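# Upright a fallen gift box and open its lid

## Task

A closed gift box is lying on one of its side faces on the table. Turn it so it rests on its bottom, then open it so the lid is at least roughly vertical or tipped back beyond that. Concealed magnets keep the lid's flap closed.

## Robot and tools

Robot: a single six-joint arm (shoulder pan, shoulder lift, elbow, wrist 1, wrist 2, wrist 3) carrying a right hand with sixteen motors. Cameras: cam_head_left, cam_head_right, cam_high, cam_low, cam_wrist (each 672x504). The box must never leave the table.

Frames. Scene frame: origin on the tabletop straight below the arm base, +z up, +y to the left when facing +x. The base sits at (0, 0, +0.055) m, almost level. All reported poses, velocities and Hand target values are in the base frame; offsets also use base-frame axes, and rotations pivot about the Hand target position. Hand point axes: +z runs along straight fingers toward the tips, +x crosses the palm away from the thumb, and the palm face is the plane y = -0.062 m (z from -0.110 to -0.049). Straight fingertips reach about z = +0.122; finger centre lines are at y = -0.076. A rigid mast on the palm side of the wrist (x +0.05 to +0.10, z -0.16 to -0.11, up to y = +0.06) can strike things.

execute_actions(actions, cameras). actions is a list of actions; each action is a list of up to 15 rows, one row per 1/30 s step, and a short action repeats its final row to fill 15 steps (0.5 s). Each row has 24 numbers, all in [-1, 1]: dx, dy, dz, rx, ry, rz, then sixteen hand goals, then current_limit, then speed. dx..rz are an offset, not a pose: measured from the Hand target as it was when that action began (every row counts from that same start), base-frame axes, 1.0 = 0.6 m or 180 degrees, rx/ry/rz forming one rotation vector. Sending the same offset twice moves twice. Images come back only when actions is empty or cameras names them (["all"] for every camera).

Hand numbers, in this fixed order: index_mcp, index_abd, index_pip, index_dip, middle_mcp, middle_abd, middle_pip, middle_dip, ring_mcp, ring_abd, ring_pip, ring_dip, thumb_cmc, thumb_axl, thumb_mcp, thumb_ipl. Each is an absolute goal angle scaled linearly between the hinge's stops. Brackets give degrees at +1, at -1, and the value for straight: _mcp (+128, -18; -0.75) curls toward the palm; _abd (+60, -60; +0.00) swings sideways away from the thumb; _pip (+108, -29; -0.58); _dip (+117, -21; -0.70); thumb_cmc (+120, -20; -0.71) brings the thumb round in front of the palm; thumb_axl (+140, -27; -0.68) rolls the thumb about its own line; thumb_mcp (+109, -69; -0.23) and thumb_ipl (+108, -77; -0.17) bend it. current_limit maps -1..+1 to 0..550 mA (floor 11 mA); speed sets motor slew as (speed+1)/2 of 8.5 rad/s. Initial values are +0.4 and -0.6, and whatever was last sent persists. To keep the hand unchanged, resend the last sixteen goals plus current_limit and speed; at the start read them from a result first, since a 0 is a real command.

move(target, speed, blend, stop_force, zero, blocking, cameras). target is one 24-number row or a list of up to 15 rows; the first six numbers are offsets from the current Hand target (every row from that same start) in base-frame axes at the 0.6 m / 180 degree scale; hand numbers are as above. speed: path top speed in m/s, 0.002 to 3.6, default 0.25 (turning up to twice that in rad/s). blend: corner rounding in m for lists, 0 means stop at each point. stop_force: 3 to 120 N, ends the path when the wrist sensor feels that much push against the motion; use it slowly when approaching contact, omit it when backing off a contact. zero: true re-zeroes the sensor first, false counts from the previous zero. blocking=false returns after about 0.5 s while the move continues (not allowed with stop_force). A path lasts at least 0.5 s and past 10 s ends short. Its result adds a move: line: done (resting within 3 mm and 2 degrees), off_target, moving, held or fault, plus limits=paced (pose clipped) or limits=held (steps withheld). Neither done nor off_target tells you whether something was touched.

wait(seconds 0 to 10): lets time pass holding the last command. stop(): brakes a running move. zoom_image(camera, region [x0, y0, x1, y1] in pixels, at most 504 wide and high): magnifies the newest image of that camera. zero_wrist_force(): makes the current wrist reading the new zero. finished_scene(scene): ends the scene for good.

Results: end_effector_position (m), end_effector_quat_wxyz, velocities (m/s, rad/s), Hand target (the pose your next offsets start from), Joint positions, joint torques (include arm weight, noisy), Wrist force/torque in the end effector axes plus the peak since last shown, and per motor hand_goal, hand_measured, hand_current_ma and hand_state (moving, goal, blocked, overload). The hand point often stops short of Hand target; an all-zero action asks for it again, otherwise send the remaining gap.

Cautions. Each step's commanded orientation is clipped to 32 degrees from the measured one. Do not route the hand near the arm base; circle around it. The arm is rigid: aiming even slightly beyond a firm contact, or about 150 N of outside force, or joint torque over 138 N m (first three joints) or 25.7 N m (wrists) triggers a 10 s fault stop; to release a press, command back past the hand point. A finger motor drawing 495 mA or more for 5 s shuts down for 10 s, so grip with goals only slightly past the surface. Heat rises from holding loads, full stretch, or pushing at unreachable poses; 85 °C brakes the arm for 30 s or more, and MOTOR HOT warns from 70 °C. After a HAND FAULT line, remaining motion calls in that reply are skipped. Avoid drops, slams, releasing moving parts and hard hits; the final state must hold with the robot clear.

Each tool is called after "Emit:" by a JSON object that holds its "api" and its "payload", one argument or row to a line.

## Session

Emit:
{"api": "execute_actions", "payload": {
  "actions": []
}}

Scene clock: 0.00 s.
end_effector_position=(+0.4915, -0.1956, +0.1572) hand_goal=(-0.754, +0.000, -0.576, -0.696, -0.754, +0.000, -0.576, -0.696, -0.754, +0.000, -0.576, -0.696, -0.714, -0.678, -0.226, -0.168) hand_measured=(-0.754, +0.000, -0.576, -0.696, -0.754, +0.000, -0.576, -0.696, -0.754, +0.000, -0.576, -0.696, -0.714, -0.678, -0.226, -0.168) hand_current_ma=(+0, +0, +0, +0, +0, +0, +0, +0, +0, +0, +0, +0, +0, +0, +0, +0) hand_state=(goal, goal, goal, goal, goal, goal, goal, goal, goal, goal, goal, goal, goal, goal, goal, goal) hand_current_limit=0.40 hand_speed=-0.60 end_effector_quat_wxyz=(+0.088, +0.992, +0.081, -0.029)
Joint positions: [-0.395 -1.403 1.992 -2.189 -1.754 1.01]
Joint velocities: within noise
Joint torques (N m): no reading
Wrist force (N): no reading
Wrist torque (N m): no reading
Wrist force, peak (N): no reading
Hand target: +0.4915, -0.1956, +0.1572; +0.088, +0.992, +0.081, -0.029

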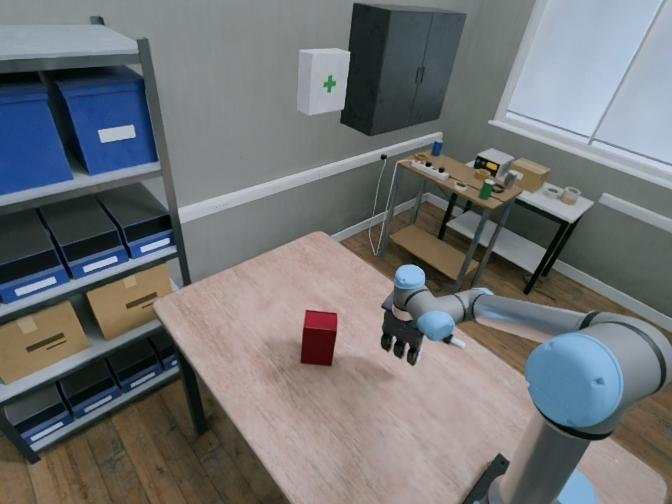

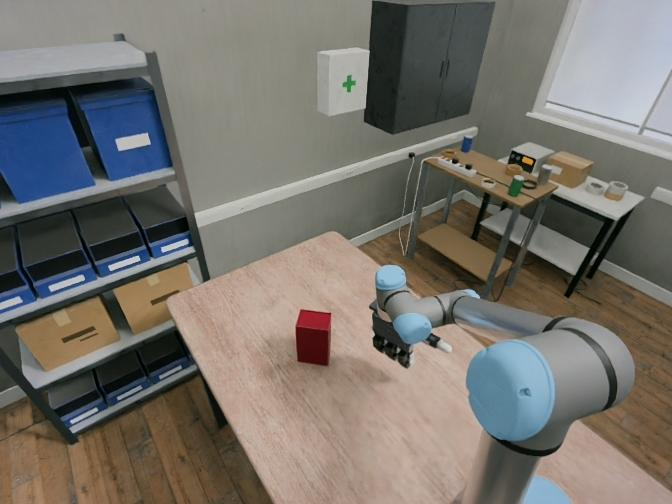

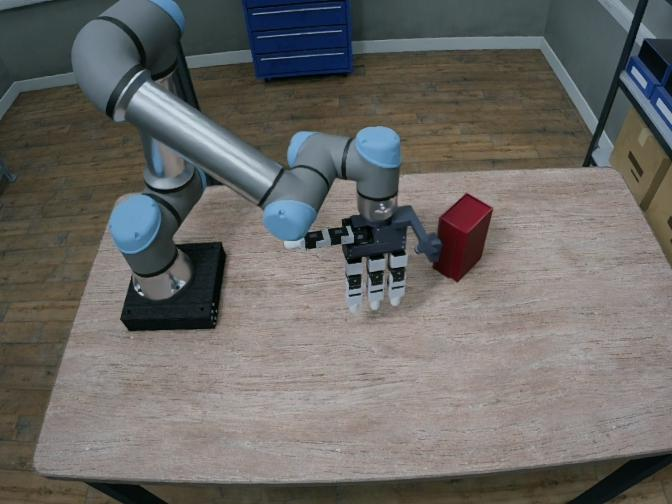

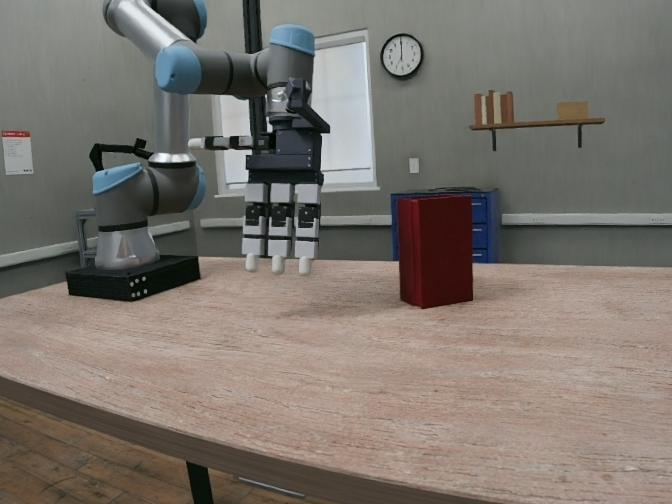

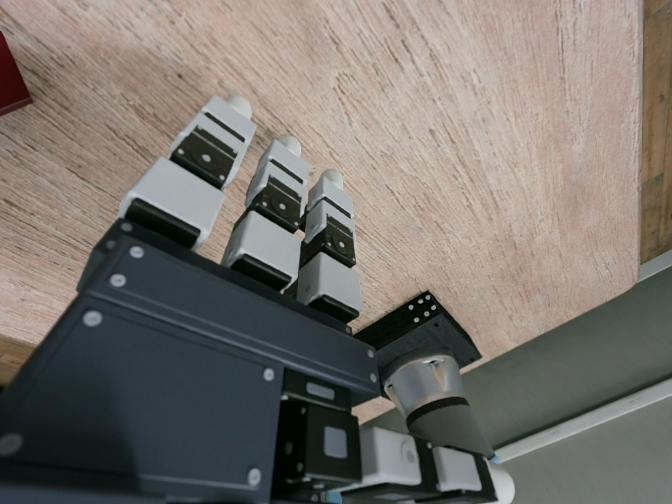

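Emit:
{"api": "zoom_image", "payload": {
  "camera": "cam_low",
  "region": [385, 185, 485, 315]
}}

Emit:
{"api": "zoom_image", "payload": {
  "camera": "cam_high",
  "region": [420, 185, 510, 290]
}}

Emit:
{"api": "zoom_image", "payload": {
  "camera": "cam_head_left",
  "region": [280, 295, 360, 375]
}}

Scaled by 3.877 from the camera's 672x504 image, which has a finer 960x720 frame.

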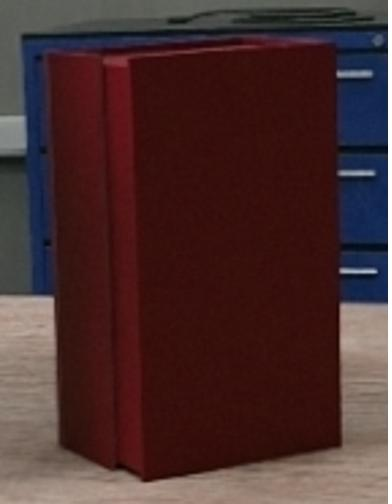

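Scaled by 4.800 from the camera's 672x504 image, which has a finer 960x720 frame.

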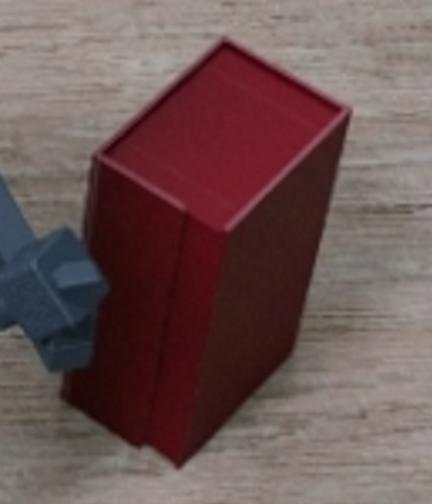

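Scaled by 6.300 from the camera's 672x504 image, which has a finer 960x720 frame.

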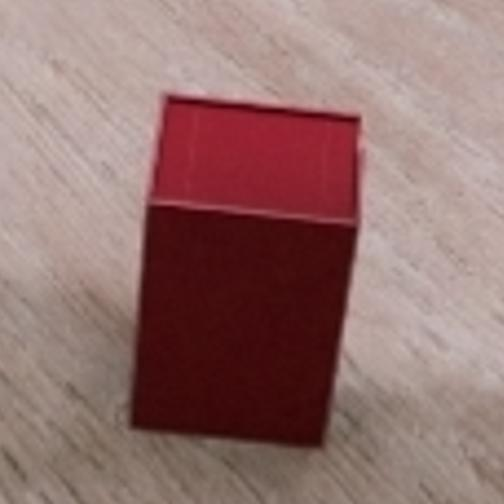

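Emit:
{"api": "move", "payload": {
  "target": [
    [0.1,0.2,0.1,0.155,-0.219,0.111,-0.754,0,-0.577,-0.696,-0.754,0,-0.577,-0.696,-0.754,0,-0.577,-0.696,0.571,-0.678,-0.225,-0.168,0.4,-0.3],
    [0.1675,0.341,0.1,0.311,-0.438,0.222,-0.754,0,-0.577,-0.696,-0.754,0,-0.577,-0.696,-0.754,0,-0.577,-0.696,0.571,-0.678,-0.225,-0.168,0.4,-0.3]
  ],
  "speed": 0.35,
  "blend": [0.05,0],
  "cameras": ["all"]
}}

Scene clock: 96.13 s.
end_effector_position=(+0.5917, +0.0085, +0.2172) hand_goal=(-0.754, +0.000, -0.578, -0.696, -0.754, +0.000, -0.578, -0.696, -0.754, +0.000, -0.578, -0.696, +0.570, -0.678, -0.226, -0.168) hand_measured=(-0.754, -0.002, -0.576, -0.696, -0.754, -0.002, -0.576, -0.696, -0.754, -0.002, -0.576, -0.696, +0.562, -0.678, -0.224, -0.168) hand_current_ma=(+0, -1, +1, +0, +0, -1, +1, +0, +0, -1, +1, +0, -7, +0, +2, +0) hand_state=(goal, goal, goal, goal, goal, goal, goal, goal, goal, goal, goal, goal, goal, goal, goal, goal) hand_current_limit=0.40 hand_speed=-0.30 end_effector_quat_wxyz=(-0.314, +0.635, +0.316, +0.631)
Joint positions: [-0.645 -1.26 2.416 -3.067 -0.007 0.342]
Joint torques (N m): [14.59 -11.56 -20.61 -4.42 4.31 1.73]
Wrist force (N): [1.6 -0.7 -0.1]
Wrist torque (N m): [0.14 0.30 0.01]
Wrist force, peak (N): [1.7 -1.3 -1.1]
Hand target: +0.5920, +0.0090, +0.2172; -0.309, +0.637, +0.309, +0.635
Off the commanded pose: 0.001 m, 1 deg.
move: done

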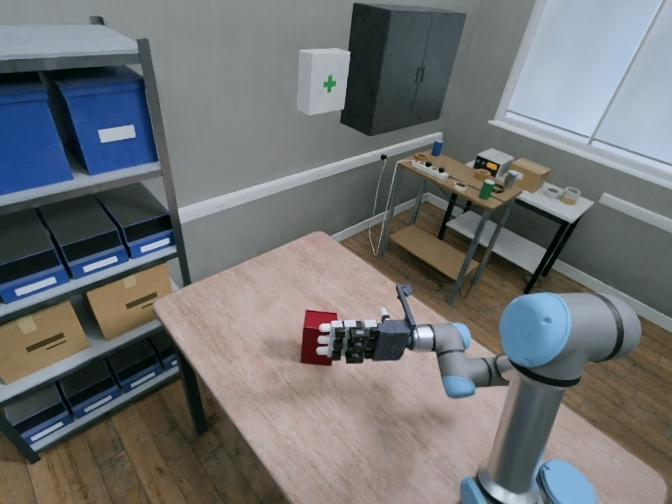

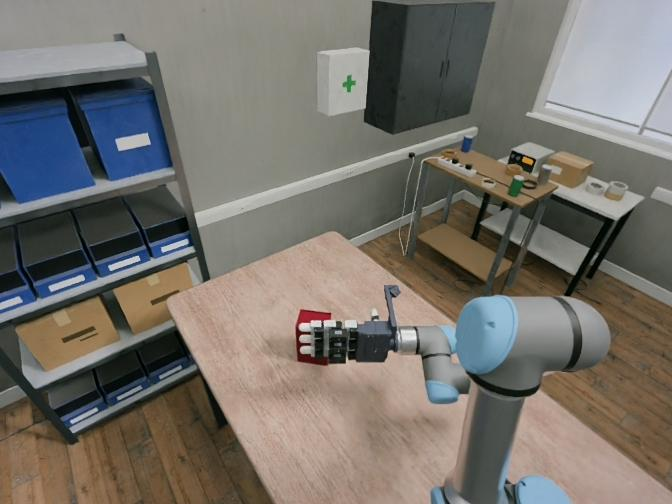

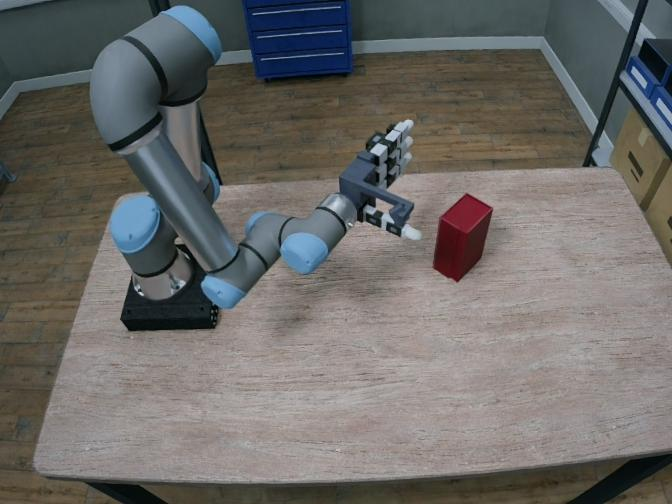

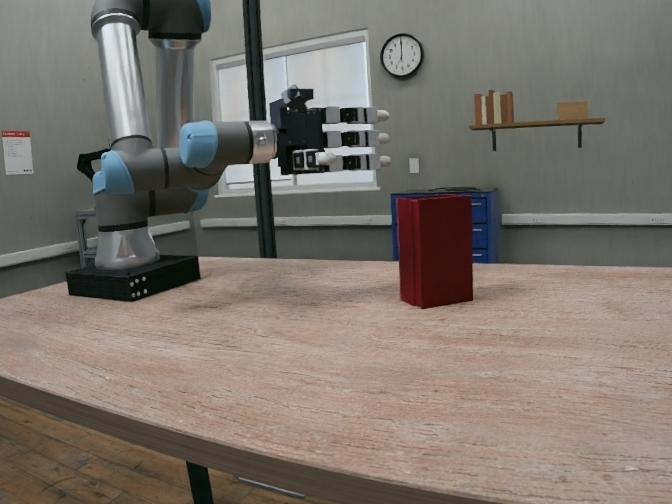

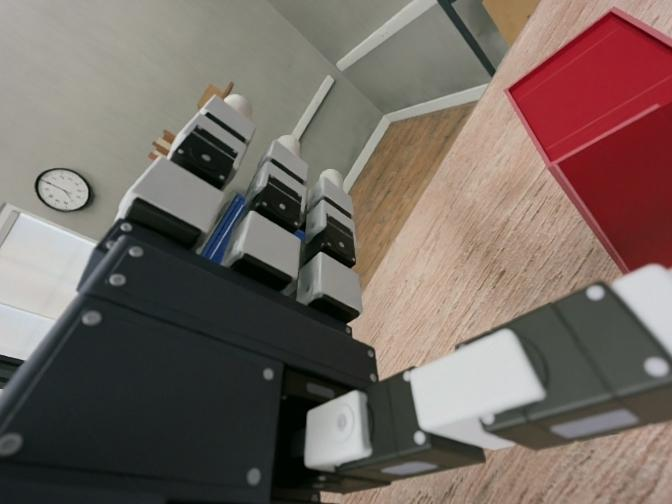

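Emit:
{"api": "move", "payload": {
  "target": [
    [0.052,-0.053,0,0,0,-0.022,-0.754,0,-0.577,-0.696,-0.754,0,-0.577,-0.696,-0.754,0,-0.577,-0.696,0.571,-0.678,-0.225,-0.168,0.4,-0.3],
    [0.052,-0.053,-0.312,0,0,-0.022,-0.754,0,-0.577,-0.696,-0.754,0,-0.577,-0.696,-0.754,0,-0.577,-0.696,0.571,-0.678,-0.225,-0.168,0.4,-0.3]
  ],
  "speed": 0.2,
  "cameras": ["cam_high","cam_low","cam_head_left","cam_wrist"]
}}

Emit:
{"api": "zoom_image", "payload": {
  "camera": "cam_high",
  "region": [360, 140, 510, 290]
}}

Scene clock: 130.43 s.
end_effector_position=(+0.6228, -0.0234, +0.0300) hand_goal=(-0.754, +0.000, -0.578, -0.696, -0.754, +0.000, -0.578, -0.696, -0.754, +0.000, -0.578, -0.696, +0.570, -0.678, -0.226, -0.168) hand_measured=(-0.754, -0.002, -0.576, -0.696, -0.754, -0.002, -0.576, -0.696, -0.754, -0.002, -0.576, -0.696, +0.562, -0.678, -0.224, -0.168) hand_current_ma=(+0, -1, +1, +0, +0, -1, +1, +0, +0, -1, +1, +0, -9, +0, +2, +0) hand_state=(goal, goal, goal, goal, goal, goal, goal, goal, goal, goal, goal, goal, goal, goal, goal, goal) hand_current_limit=0.40 hand_speed=-0.30 end_effector_quat_wxyz=(-0.310, +0.638, +0.312, +0.632)
Joint positions: [-0.658 -0.678 2.268 -3.343 -0.01 0.184]
Joint torques (N m): [16.11 -24.17 -12.56 -4.2 0.73 1.92]
Wrist force (N): [1.5 -0.6 0.1]
Wrist torque (N m): [0.10 0.29 0.02]
Wrist force, peak (N): [2.9 -0.7 -0.4]
Hand target: +0.6232, -0.0228, +0.0300; -0.287, +0.647, +0.287, +0.645
Off the commanded pose: 0.001 m, 4 deg.
move: off_target
Images, in order (width x height): cam_head_left 672x504, cam_high 672x504, cam_low 672x504, cam_wrist 672x504.

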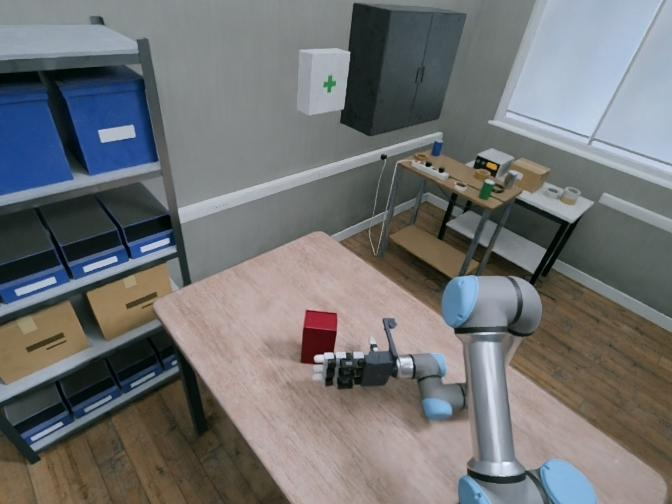

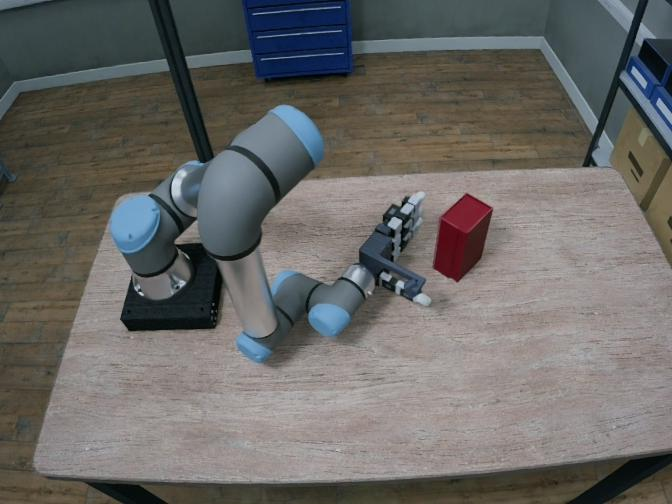

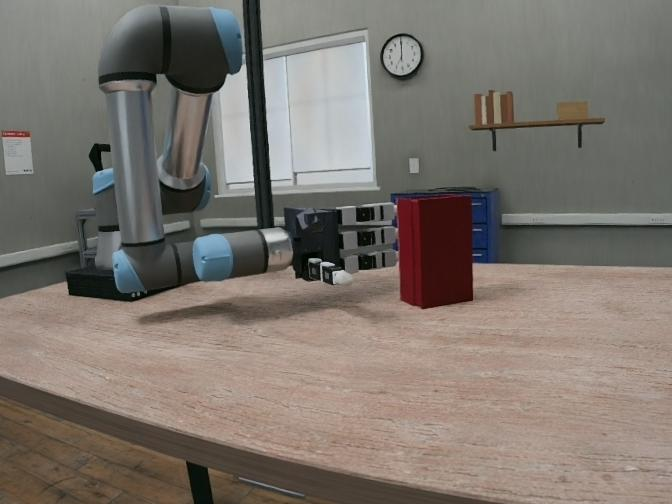

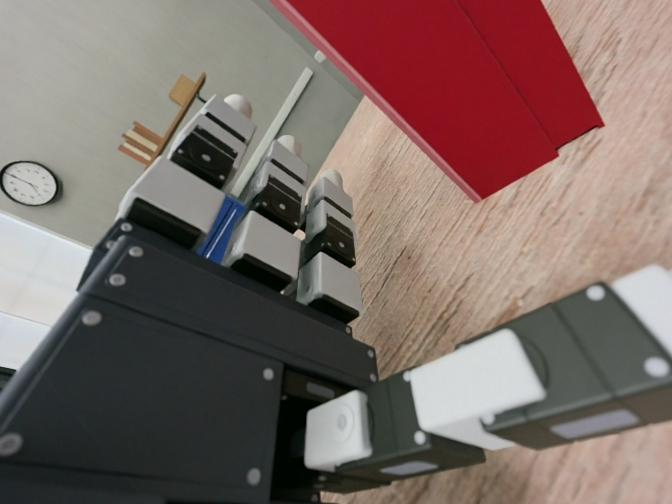

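Scaled by 3.360 from the camera's 672x504 image, which has a finer 960x720 frame.

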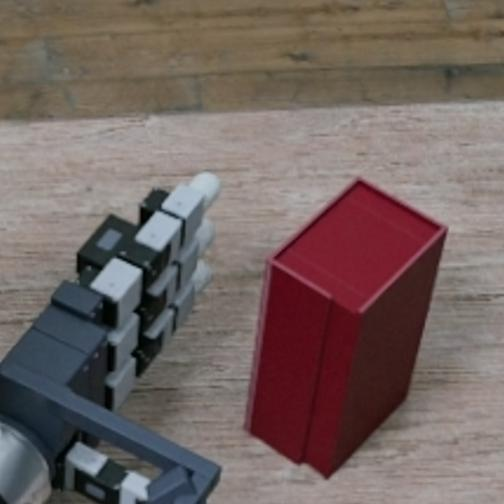

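Emit:
{"api": "move", "payload": {
  "target": [0.178,0.198,0,0,0,0,-0.754,0,-0.577,-0.696,-0.754,0,-0.577,-0.696,-0.754,0,-0.577,-0.696,0.571,-0.678,-0.225,-0.168,0.4,-0.3],
  "speed": 0.1,
  "stop_force": 6,
  "cameras": ["all"]
}}

Scene clock: 159.97 s.
end_effector_position=(+0.7242, +0.0904, +0.0305) hand_goal=(-0.754, +0.000, -0.578, -0.696, -0.754, +0.000, -0.578, -0.696, -0.754, +0.000, -0.578, -0.696, +0.570, -0.678, -0.226, -0.168) hand_measured=(-0.754, -0.002, -0.576, -0.696, -0.754, -0.002, -0.576, -0.696, -0.754, -0.002, -0.576, -0.696, +0.556, -0.678, -0.228, -0.170) hand_current_ma=(+0, -1, +1, +0, +0, -1, +1, +0, +0, -1, +1, +0, -20, +0, -1, -2) hand_state=(goal, goal, goal, goal, goal, goal, goal, goal, goal, goal, goal, goal, goal, goal, goal, goal) hand_current_limit=0.40 hand_speed=-0.30 end_effector_quat_wxyz=(-0.331, +0.648, +0.381, +0.570)
Joint positions: [-0.365 -0.557 1.871 -3.729 -0.199 0.85]
Joint torques (N m): [0.72 -46.22 -9.61 -2.76 1.56 0.19]
Wrist force (N): [1.7 -0.7 0.0]
Wrist torque (N m): [0.12 0.25 0.08]
Wrist force, peak (N): [3.4 -1.1 2.9]
Hand target: +0.7242, +0.0904, +0.0305; -0.331, +0.648, +0.381, +0.570 (not the last commanded pose)
Off the commanded pose: 0.008 m, 15 deg.
FORCE FAULT: contact force on the arm reached its limit, and the arm stopped for 10 seconds. The contact can be on any part of the arm, not only on its tool. That time counts as 20 of the actions that you can send in this scene. The arm's remaining commands of this call were not run. The arm's target is now where it stood when the stop ended, not its last command. The arm accepts commands again.
move: fault

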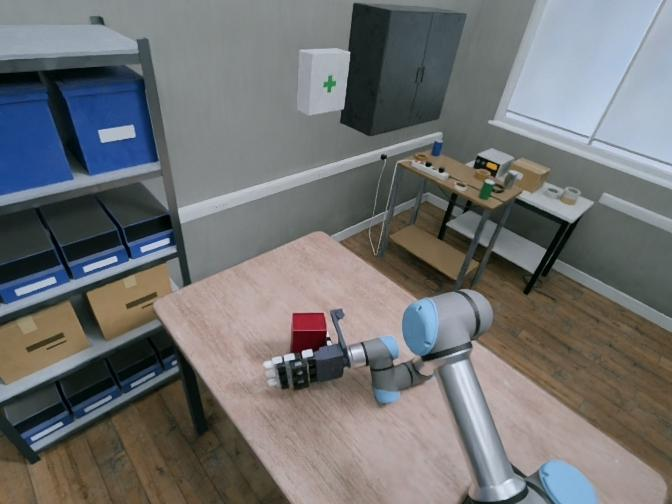

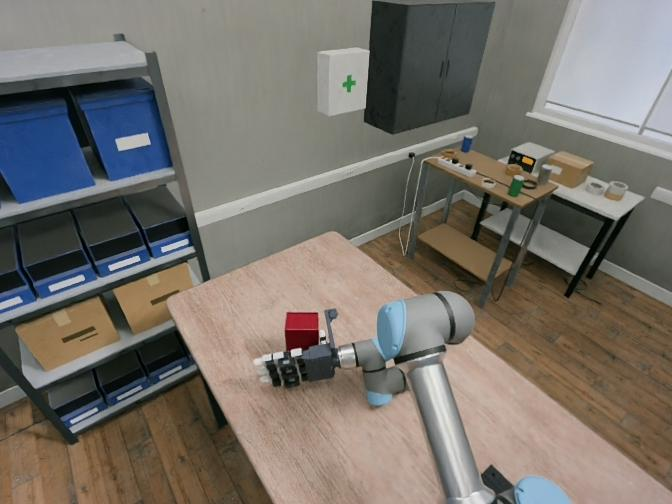

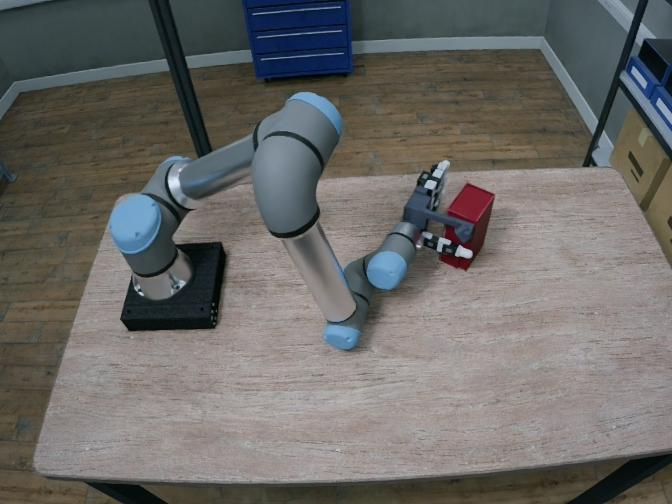

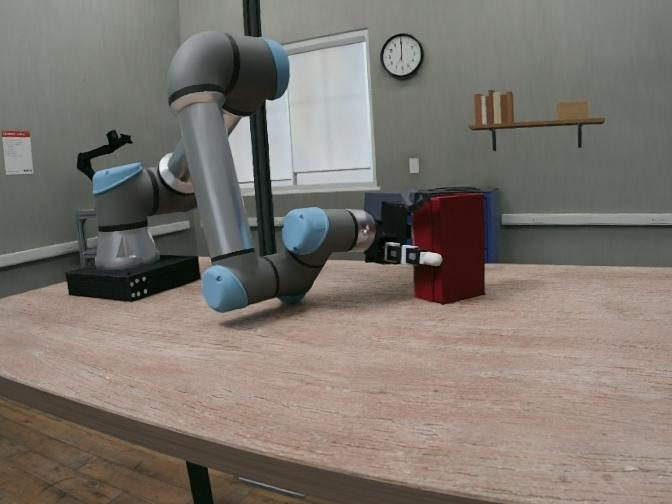

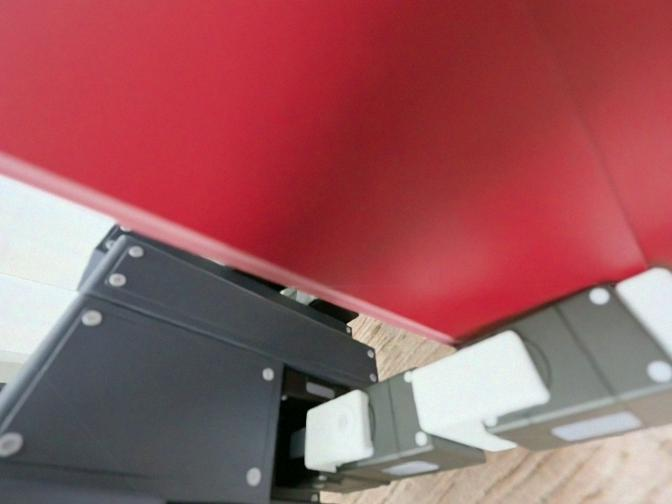

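Emit:
{"api": "zoom_image", "payload": {
  "camera": "cam_high",
  "region": [380, 130, 540, 290]
}}

Emit:
{"api": "zoom_image", "payload": {
  "camera": "cam_head_left",
  "region": [250, 290, 410, 410]
}}

Emit:
{"api": "zoom_image", "payload": {
  "camera": "cam_low",
  "region": [350, 170, 510, 320]
}}

Scaled by 3.150 from the camera's 672x504 image, which has a finer 960x720 frame.

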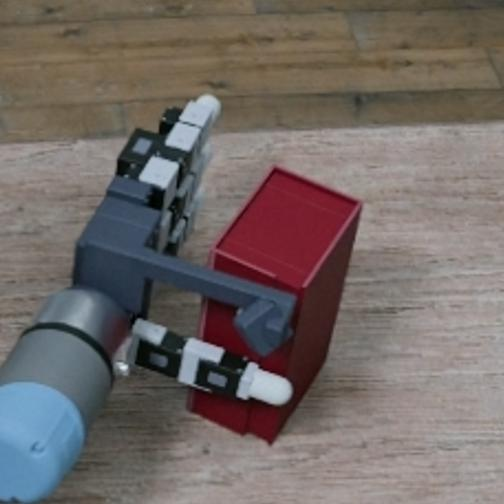

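Scaled by 3.150 from the camera's 672x504 image, which has a finer 960x720 frame.

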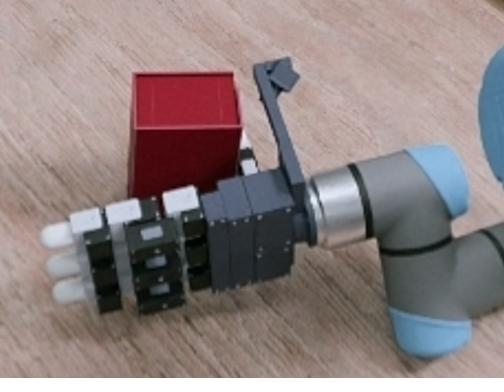

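Scaled by 3.150 from the camera's 672x504 image, which has a finer 960x720 frame.

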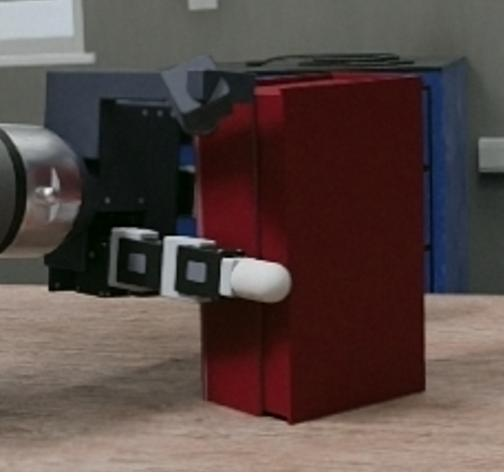

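Emit:
{"api": "move", "payload": {
  "target": [
    [-0.0097,-0.0173,0,0.0363,-0.0204,0,-0.754,0,-0.577,-0.696,-0.754,0,-0.577,-0.696,-0.754,0,-0.577,-0.696,0.571,-0.678,-0.225,-0.168,0.4,-0.3]
  ],
  "speed": 0.05
}}

Emit:
{"api": "move", "payload": {
  "target": [
    [0.08,-0.045,0,0,0,0,-0.754,0,-0.577,-0.696,-0.754,0,-0.577,-0.696,-0.754,0,-0.577,-0.696,0.571,-0.678,-0.225,-0.168,0.4,-0.3]
  ],
  "speed": 0.03,
  "stop_force": 3,
  "cameras": ["cam_high","cam_low","cam_wrist"]
}}

Emit:
{"api": "zoom_image", "payload": {
  "camera": "cam_high",
  "region": [400, 130, 560, 290]
}}

Scene clock: 186.13 s.
end_effector_position=(+0.7244, +0.0901, +0.0307) hand_goal=(-0.754, +0.000, -0.578, -0.696, -0.754, +0.000, -0.578, -0.696, -0.754, +0.000, -0.578, -0.696, +0.570, -0.678, -0.226, -0.168) hand_measured=(-0.754, -0.002, -0.576, -0.696, -0.754, -0.002, -0.576, -0.696, -0.754, -0.002, -0.576, -0.696, +0.556, -0.678, -0.228, -0.170) hand_current_ma=(+0, -1, +1, +0, +0, -2, +1, +0, +0, -1, +1, +0, -20, +0, -1, -2) hand_state=(goal, goal, goal, goal, goal, goal, goal, goal, goal, goal, goal, goal, goal, goal, goal, goal) hand_current_limit=0.40 hand_speed=-0.30 end_effector_quat_wxyz=(-0.331, +0.648, +0.381, +0.570)
Joint positions: [-0.365 -0.558 1.87 -3.728 -0.199 0.849]
Joint torques (N m): [-0.09 -46.66 -8.44 -2.58 1.64 0.02]
Wrist force (N): [1.7 -0.4 -0.2]
Wrist torque (N m): [0.17 0.24 0.09]
Wrist force, peak (N): [2.0 -0.5 -0.3]
Hand target: +0.7244, +0.0901, +0.0307; -0.331, +0.648, +0.381, +0.570 (not the last commanded pose)
Off the commanded pose: 0.012 m, 7 deg.
FORCE FAULT: contact force on the arm reached its limit, and the arm stopped for 10 seconds. The contact can be on any part of the arm, not only on its tool. That time counts as 20 of the actions that you can send in this scene. The arm's remaining commands of this call were not run. The arm's target is now where it stood when the stop ended, not its last command. The arm accepts commands again.
move: fault

not run: an earlier result of this reply reported a stop or a fault. Calls in your next reply go to the robot.

Scaled by 3.150 from the camera's 672x504 image, which has a finer 960x720 frame.
This view is cut from an older image: the scene may have changed since it was taken.

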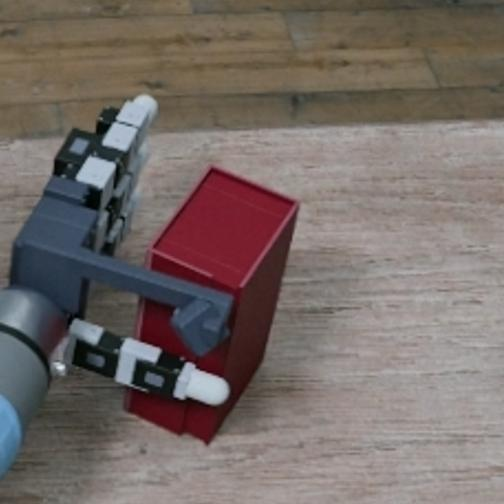

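Emit:
{"api": "move", "payload": {
  "target": [
    [-0.002,-0.004,0.05,0,0,0,-0.754,0,-0.577,-0.696,-0.754,0,-0.577,-0.696,-0.754,0,-0.577,-0.696,0.571,-0.678,-0.225,-0.168,0.4,-0.3],
    [-0.0097,-0.0173,0.05,0.0363,-0.0204,0,-0.754,0,-0.577,-0.696,-0.754,0,-0.577,-0.696,-0.754,0,-0.577,-0.696,0.571,-0.678,-0.225,-0.168,0.4,-0.3]
  ],
  "speed": 0.05,
  "cameras": ["cam_high","cam_low","cam_wrist"]
}}

Emit:
{"api": "zoom_image", "payload": {
  "camera": "cam_low",
  "region": [180, 170, 510, 330]
}}

Emit:
{"api": "zoom_image", "payload": {
  "camera": "cam_high",
  "region": [400, 130, 560, 290]
}}

Scene clock: 207.60 s.
end_effector_position=(+0.7207, +0.0827, +0.0609) hand_goal=(-0.754, +0.000, -0.578, -0.696, -0.754, +0.000, -0.578, -0.696, -0.754, +0.000, -0.578, -0.696, +0.570, -0.678, -0.226, -0.168) hand_measured=(-0.754, -0.002, -0.576, -0.696, -0.754, -0.002, -0.576, -0.696, -0.754, -0.002, -0.576, -0.696, +0.556, -0.678, -0.228, -0.170) hand_current_ma=(+0, -2, +1, +0, +0, -2, +1, +0, +0, -2, +1, +0, -18, +0, -1, -2) hand_state=(goal, goal, goal, goal, goal, goal, goal, goal, goal, goal, goal, goal, goal, goal, goal, goal) hand_current_limit=0.40 hand_speed=-0.30 end_effector_quat_wxyz=(-0.345, +0.627, +0.372, +0.591)
Joint positions: [-0.388 -0.549 1.823 -3.928 -0.136 1.081]
Joint torques (N m): [0.62 -47.12 -9.9 -2.28 1.07 0.23]
Wrist force (N): [1.4 -0.5 0.1]
Wrist torque (N m): [0.15 0.29 0.07]
Wrist force, peak (N): [2.4 -0.3 -0.3]
Hand target: +0.7207, +0.0827, +0.0609; -0.345, +0.627, +0.372, +0.591 (not the last commanded pose)
Off the commanded pose: 0.004 m, 4 deg.
FORCE FAULT: contact force on the arm reached its limit, and the arm stopped for 10 seconds. The contact can be on any part of the arm, not only on its tool. That time counts as 20 of the actions that you can send in this scene. The arm's remaining commands of this call were not run. The arm's target is now where it stood when the stop ended, not its last command. The arm accepts commands again.
move: fault; path passed 1 of 2 targets
Images, in order (width x height): cam_high 672x504, cam_low 672x504, cam_wrist 672x504.

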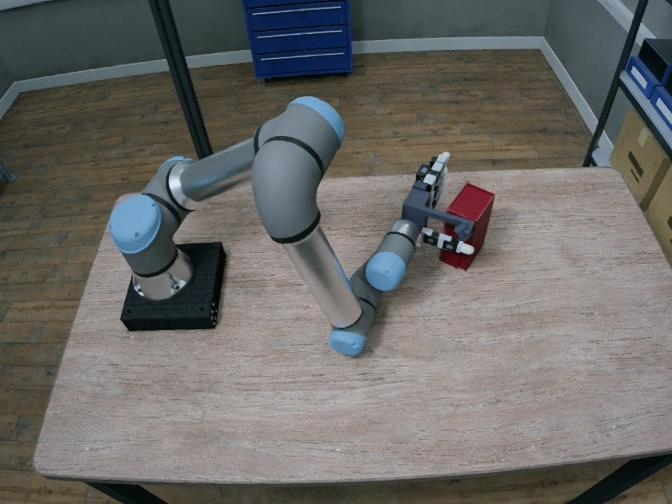

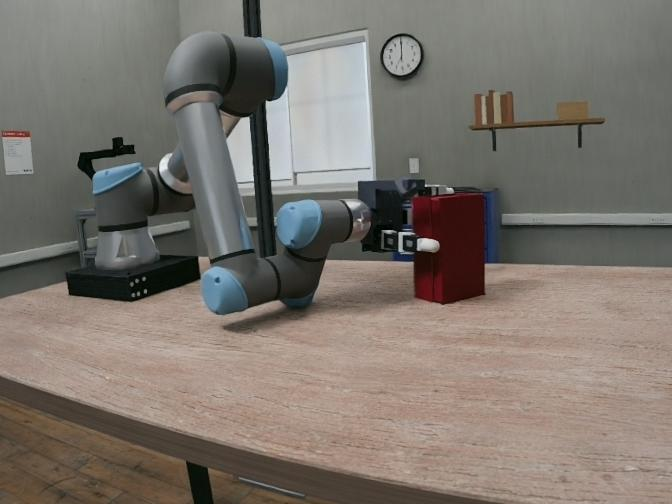

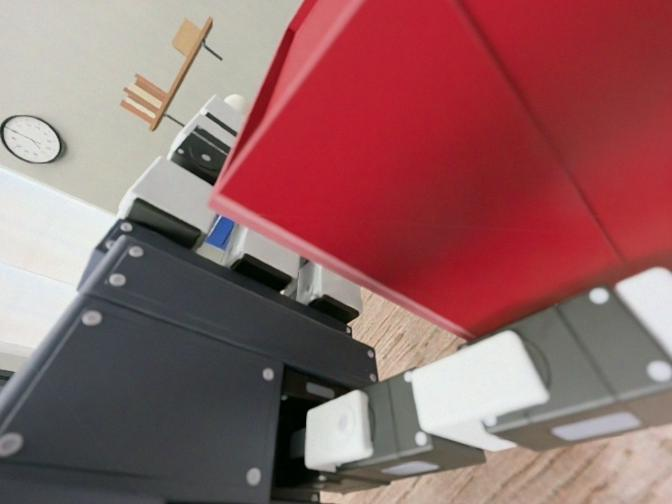

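Scaled by 1.527 from the camera's 672x504 image, which has a finer 960x720 frame.

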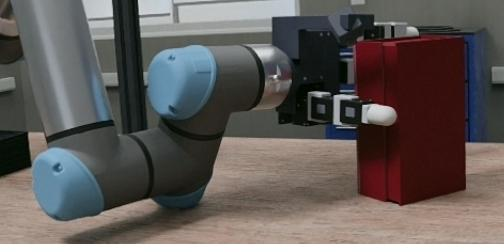

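Scaled by 3.150 from the camera's 672x504 image, which has a finer 960x720 frame.

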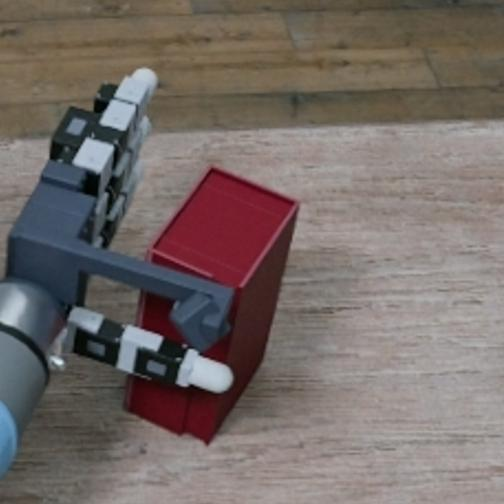

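Emit:
{"api": "move", "payload": {
  "target": [-0.006,-0.01,0.06,0,0,0,-0.754,0,-0.577,-0.696,-0.754,0,-0.577,-0.696,-0.754,0,-0.577,-0.696,0.571,-0.678,-0.225,-0.168,0.4,-0.3],
  "speed": 0.06
}}

Emit:
{"api": "move", "payload": {
  "target": [0.08,-0.045,0,0,0,0,-0.754,0,-0.577,-0.696,-0.754,0,-0.577,-0.696,-0.754,0,-0.577,-0.696,0.571,-0.678,-0.225,-0.168,0.4,-0.3],
  "speed": 0.03,
  "stop_force": 3,
  "cameras": ["cam_high","cam_low","cam_wrist"]
}}

Emit:
{"api": "zoom_image", "payload": {
  "camera": "cam_high",
  "region": [400, 130, 560, 290]
}}

Scene clock: 215.27 s.
end_effector_position=(+0.7171, +0.0767, +0.0969) hand_goal=(-0.754, +0.000, -0.578, -0.696, -0.754, +0.000, -0.578, -0.696, -0.754, +0.000, -0.578, -0.696, +0.570, -0.678, -0.226, -0.168) hand_measured=(-0.754, -0.002, -0.576, -0.696, -0.754, -0.002, -0.576, -0.696, -0.754, -0.002, -0.576, -0.696, +0.556, -0.678, -0.228, -0.170) hand_current_ma=(+0, -2, +1, +0, +0, -2, +1, +0, +0, -2, +1, +0, -18, +0, -1, -2) hand_state=(goal, goal, goal, goal, goal, goal, goal, goal, goal, goal, goal, goal, goal, goal, goal, goal) hand_current_limit=0.40 hand_speed=-0.30 end_effector_quat_wxyz=(-0.345, +0.627, +0.371, +0.591)
Joint positions: [-0.401 -0.643 1.875 -3.839 -0.124 1.033]
Joint torques (N m): [-13.7 -56.83 -0.12 0.24 3.09 -2.23]
Wrist force (N): [1.5 -0.3 0.1]
Wrist torque (N m): [0.19 0.27 0.07]
Wrist force, peak (N): [1.9 -0.5 -0.1]
Hand target: +0.7171, +0.0767, +0.0969; -0.345, +0.627, +0.372, +0.591
Off the commanded pose: 0.000 m, 0 deg.
move: done

Scene clock: 218.33 s.
end_effector_position=(+0.7651, +0.0497, +0.0969) hand_goal=(-0.754, +0.000, -0.578, -0.696, -0.754, +0.000, -0.578, -0.696, -0.754, +0.000, -0.578, -0.696, +0.570, -0.678, -0.226, -0.168) hand_measured=(-0.754, -0.002, -0.576, -0.696, -0.754, -0.002, -0.576, -0.696, -0.754, -0.002, -0.576, -0.696, +0.556, -0.678, -0.228, -0.170) hand_current_ma=(+0, -2, +1, +0, +0, -2, +1, +0, +0, -2, +1, +0, -18, +0, -1, -2) hand_state=(goal, goal, goal, goal, goal, goal, goal, goal, goal, goal, goal, goal, goal, goal, goal, goal) hand_current_limit=0.40 hand_speed=-0.30 end_effector_quat_wxyz=(-0.345, +0.627, +0.372, +0.591)
Joint positions: [-0.412 -0.604 1.727 -3.681 -0.115 0.984]
Joint torques (N m): [-13.82 -59.7 -3.27 -0.09 3.57 -2.24]
Wrist force (N): [1.6 -0.8 -0.1]
Wrist torque (N m): [0.15 0.28 0.09]
Wrist force, peak (N): [1.9 -0.8 -0.1]
Hand target: +0.7651, +0.0497, +0.0969; -0.345, +0.627, +0.372, +0.591
Off the commanded pose: 0.000 m, 0 deg.
move: done
Images, in order (width x height): cam_high 672x504, cam_low 672x504, cam_wrist 672x504.

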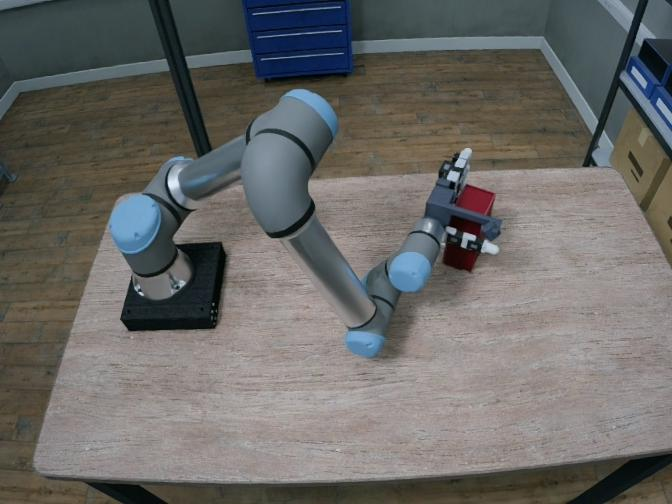

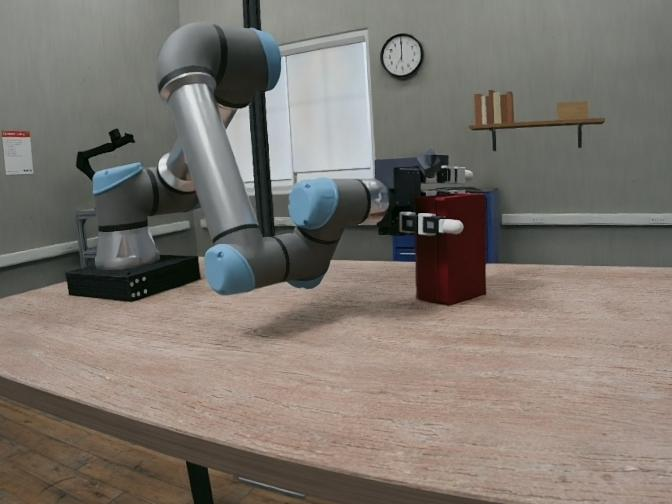

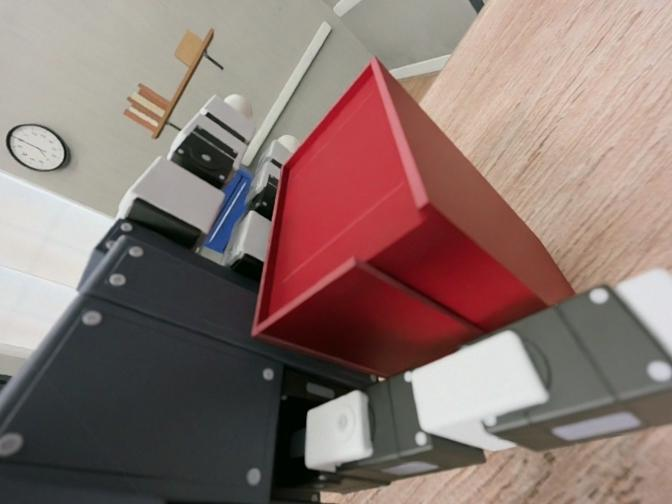

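Scaled by 3.150 from the camera's 672x504 image, which has a finer 960x720 frame.

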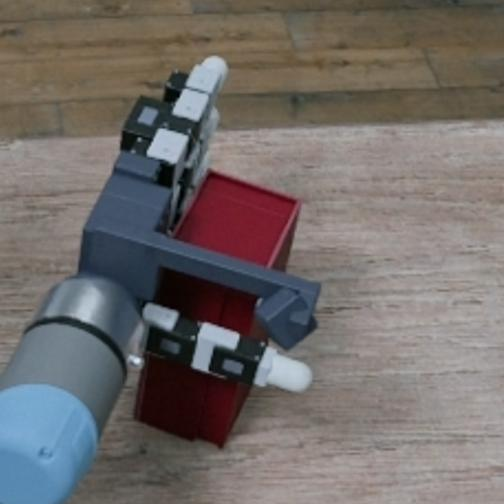

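Emit:
{"api": "move", "payload": {
  "target": [0.002,-0.0015,-0.045,0,0,0,-0.754,0,-0.577,-0.696,-0.754,0,-0.577,-0.696,-0.754,0,-0.577,-0.696,0.571,-0.678,-0.225,-0.168,0.4,-0.3],
  "speed": 0.05,
  "stop_force": 6
}}

Emit:
{"api": "move", "payload": {
  "target": [0.03,-0.0165,0,0,0,0,-0.754,0,-0.577,-0.696,-0.754,0,-0.577,-0.696,-0.754,0,-0.577,-0.696,0.571,-0.678,-0.225,-0.168,0.4,-0.3],
  "speed": 0.015,
  "stop_force": 3
}}

Emit:
{"api": "move", "payload": {
  "target": [0,0,0,0,0,0,-0.754,0,-0.577,-0.696,-0.754,0,-0.577,-0.696,-0.754,0,-0.577,-0.696,0.571,-0.678,-0.225,0.55,0.0,-0.75],
  "cameras": ["cam_high","cam_low","cam_wrist"]
}}

Emit:
{"api": "zoom_image", "payload": {
  "camera": "cam_high",
  "region": [400, 130, 560, 290]
}}

Scene clock: 225.40 s.
end_effector_position=(+0.7663, +0.0488, +0.0699) hand_goal=(-0.754, +0.000, -0.578, -0.696, -0.754, +0.000, -0.578, -0.696, -0.754, +0.000, -0.578, -0.696, +0.570, -0.678, -0.226, -0.168) hand_measured=(-0.754, -0.002, -0.576, -0.696, -0.754, -0.002, -0.576, -0.696, -0.754, -0.002, -0.576, -0.696, +0.556, -0.678, -0.228, -0.170) hand_current_ma=(+0, -2, +1, +0, +0, -2, +1, +0, +0, -2, +1, +0, -18, +0, -1, -2) hand_state=(goal, goal, goal, goal, goal, goal, goal, goal, goal, goal, goal, goal, goal, goal, goal, goal) hand_current_limit=0.40 hand_speed=-0.30 end_effector_quat_wxyz=(-0.345, +0.627, +0.372, +0.591)
Joint positions: [-0.413 -0.545 1.703 -3.713 -0.114 0.981]
Joint torques (N m): [-0.72 -37.58 -20.43 -3.58 0.96 1.76]
Wrist force (N): [1.4 -0.8 -0.1]
Wrist torque (N m): [0.17 0.30 -0.02]
Wrist force, peak (N): [2.2 -0.4 -0.1]
Hand target: +0.7663, +0.0488, +0.0699; -0.345, +0.627, +0.372, +0.591
Off the commanded pose: 0.000 m, 0 deg.
move: done

Scene clock: 227.67 s.
end_effector_position=(+0.7843, +0.0389, +0.0698) hand_goal=(-0.754, +0.000, -0.578, -0.696, -0.754, +0.000, -0.578, -0.696, -0.754, +0.000, -0.578, -0.696, +0.570, -0.678, -0.226, -0.168) hand_measured=(-0.754, -0.002, -0.576, -0.696, -0.754, -0.002, -0.576, -0.696, -0.754, -0.002, -0.576, -0.696, +0.556, -0.678, -0.228, -0.170) hand_current_ma=(+0, -2, +1, +0, +0, -2, +1, +0, +0, -2, +1, +0, -18, +0, -1, -2) hand_state=(goal, goal, goal, goal, goal, goal, goal, goal, goal, goal, goal, goal, goal, goal, goal, goal) hand_current_limit=0.40 hand_speed=-0.30 end_effector_quat_wxyz=(-0.345, +0.627, +0.372, +0.591)
Joint positions: [-0.416 -0.528 1.643 -3.655 -0.112 0.965]
Joint torques (N m): [-13.56 -54.67 -13.7 -0.04 3.39 -2.52]
Wrist force (N): [1.9 -1.2 0.0]
Wrist torque (N m): [0.17 0.25 0.13]
Wrist force, peak (N): [1.8 -1.6 0.0]
Hand target: +0.7843, +0.0389, +0.0699; -0.345, +0.627, +0.372, +0.591
Off the commanded pose: 0.000 m, 0 deg.
move: done

Scene clock: 229.00 s.
end_effector_position=(+0.7843, +0.0389, +0.0699) hand_goal=(-0.754, +0.000, -0.578, -0.696, -0.754, +0.000, -0.578, -0.696, -0.754, +0.000, -0.578, -0.696, +0.570, -0.678, -0.226, +0.550) hand_measured=(-0.754, -0.002, -0.576, -0.696, -0.754, -0.002, -0.576, -0.696, -0.754, -0.002, -0.576, -0.696, +0.556, -0.678, -0.262, +0.468) hand_current_ma=(+0, -2, +1, +0, +0, -2, +1, +0, +0, -2, +1, +0, -18, +0, -102, -274) hand_state=(goal, goal, goal, goal, goal, goal, goal, goal, goal, goal, goal, goal, goal, goal, blocked, blocked) hand_current_limit=0.00 hand_speed=-0.75 end_effector_quat_wxyz=(-0.345, +0.627, +0.372, +0.591)
Joint positions: [-0.416 -0.528 1.643 -3.655 -0.112 0.965]
Joint torques (N m): [-12.43 -59.05 -7.06 -0.29 3.35 -2.2]
Wrist force (N): [-0.1 -0.7 0.6]
Wrist torque (N m): [0.15 0.35 0.05]
Wrist force, peak (N): [2.1 -1.6 0.1]
Hand target: +0.7843, +0.0389, +0.0699; -0.345, +0.627, +0.372, +0.591
Off the commanded pose: 0.000 m, 0 deg.
move: done
Images, in order (width x height): cam_high 672x504, cam_low 672x504, cam_wrist 672x504.

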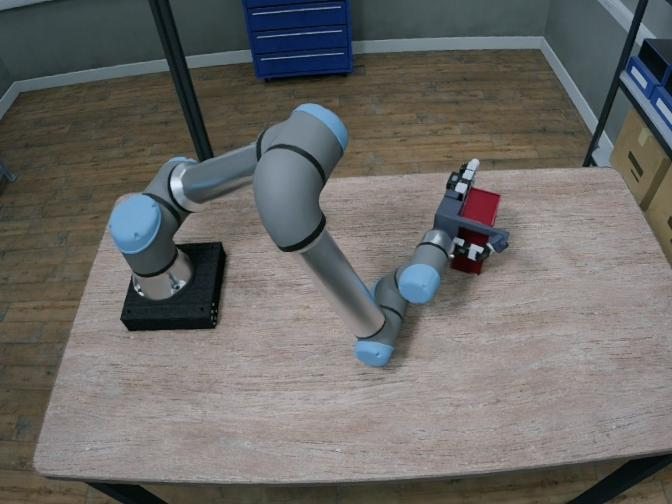

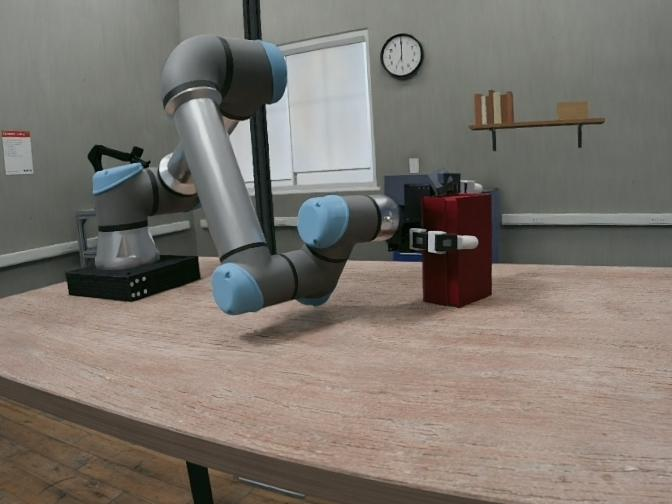

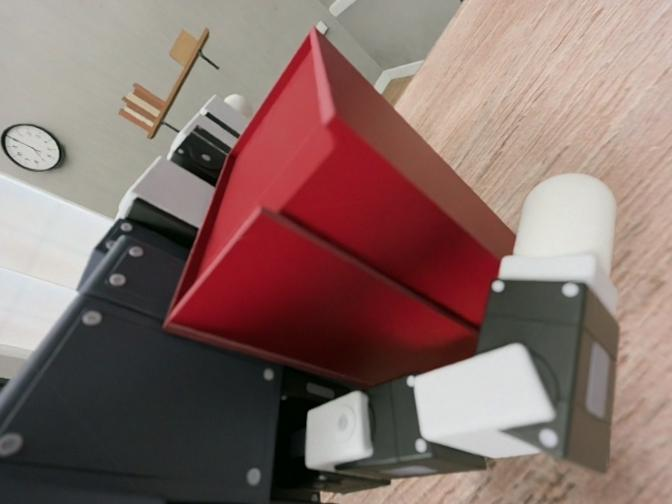

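Scaled by 3.150 from the camera's 672x504 image, which has a finer 960x720 frame.

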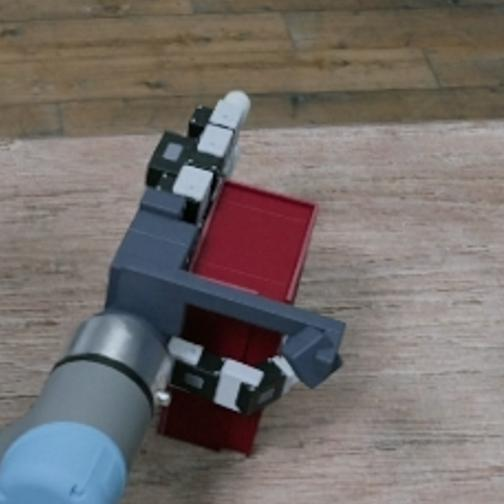

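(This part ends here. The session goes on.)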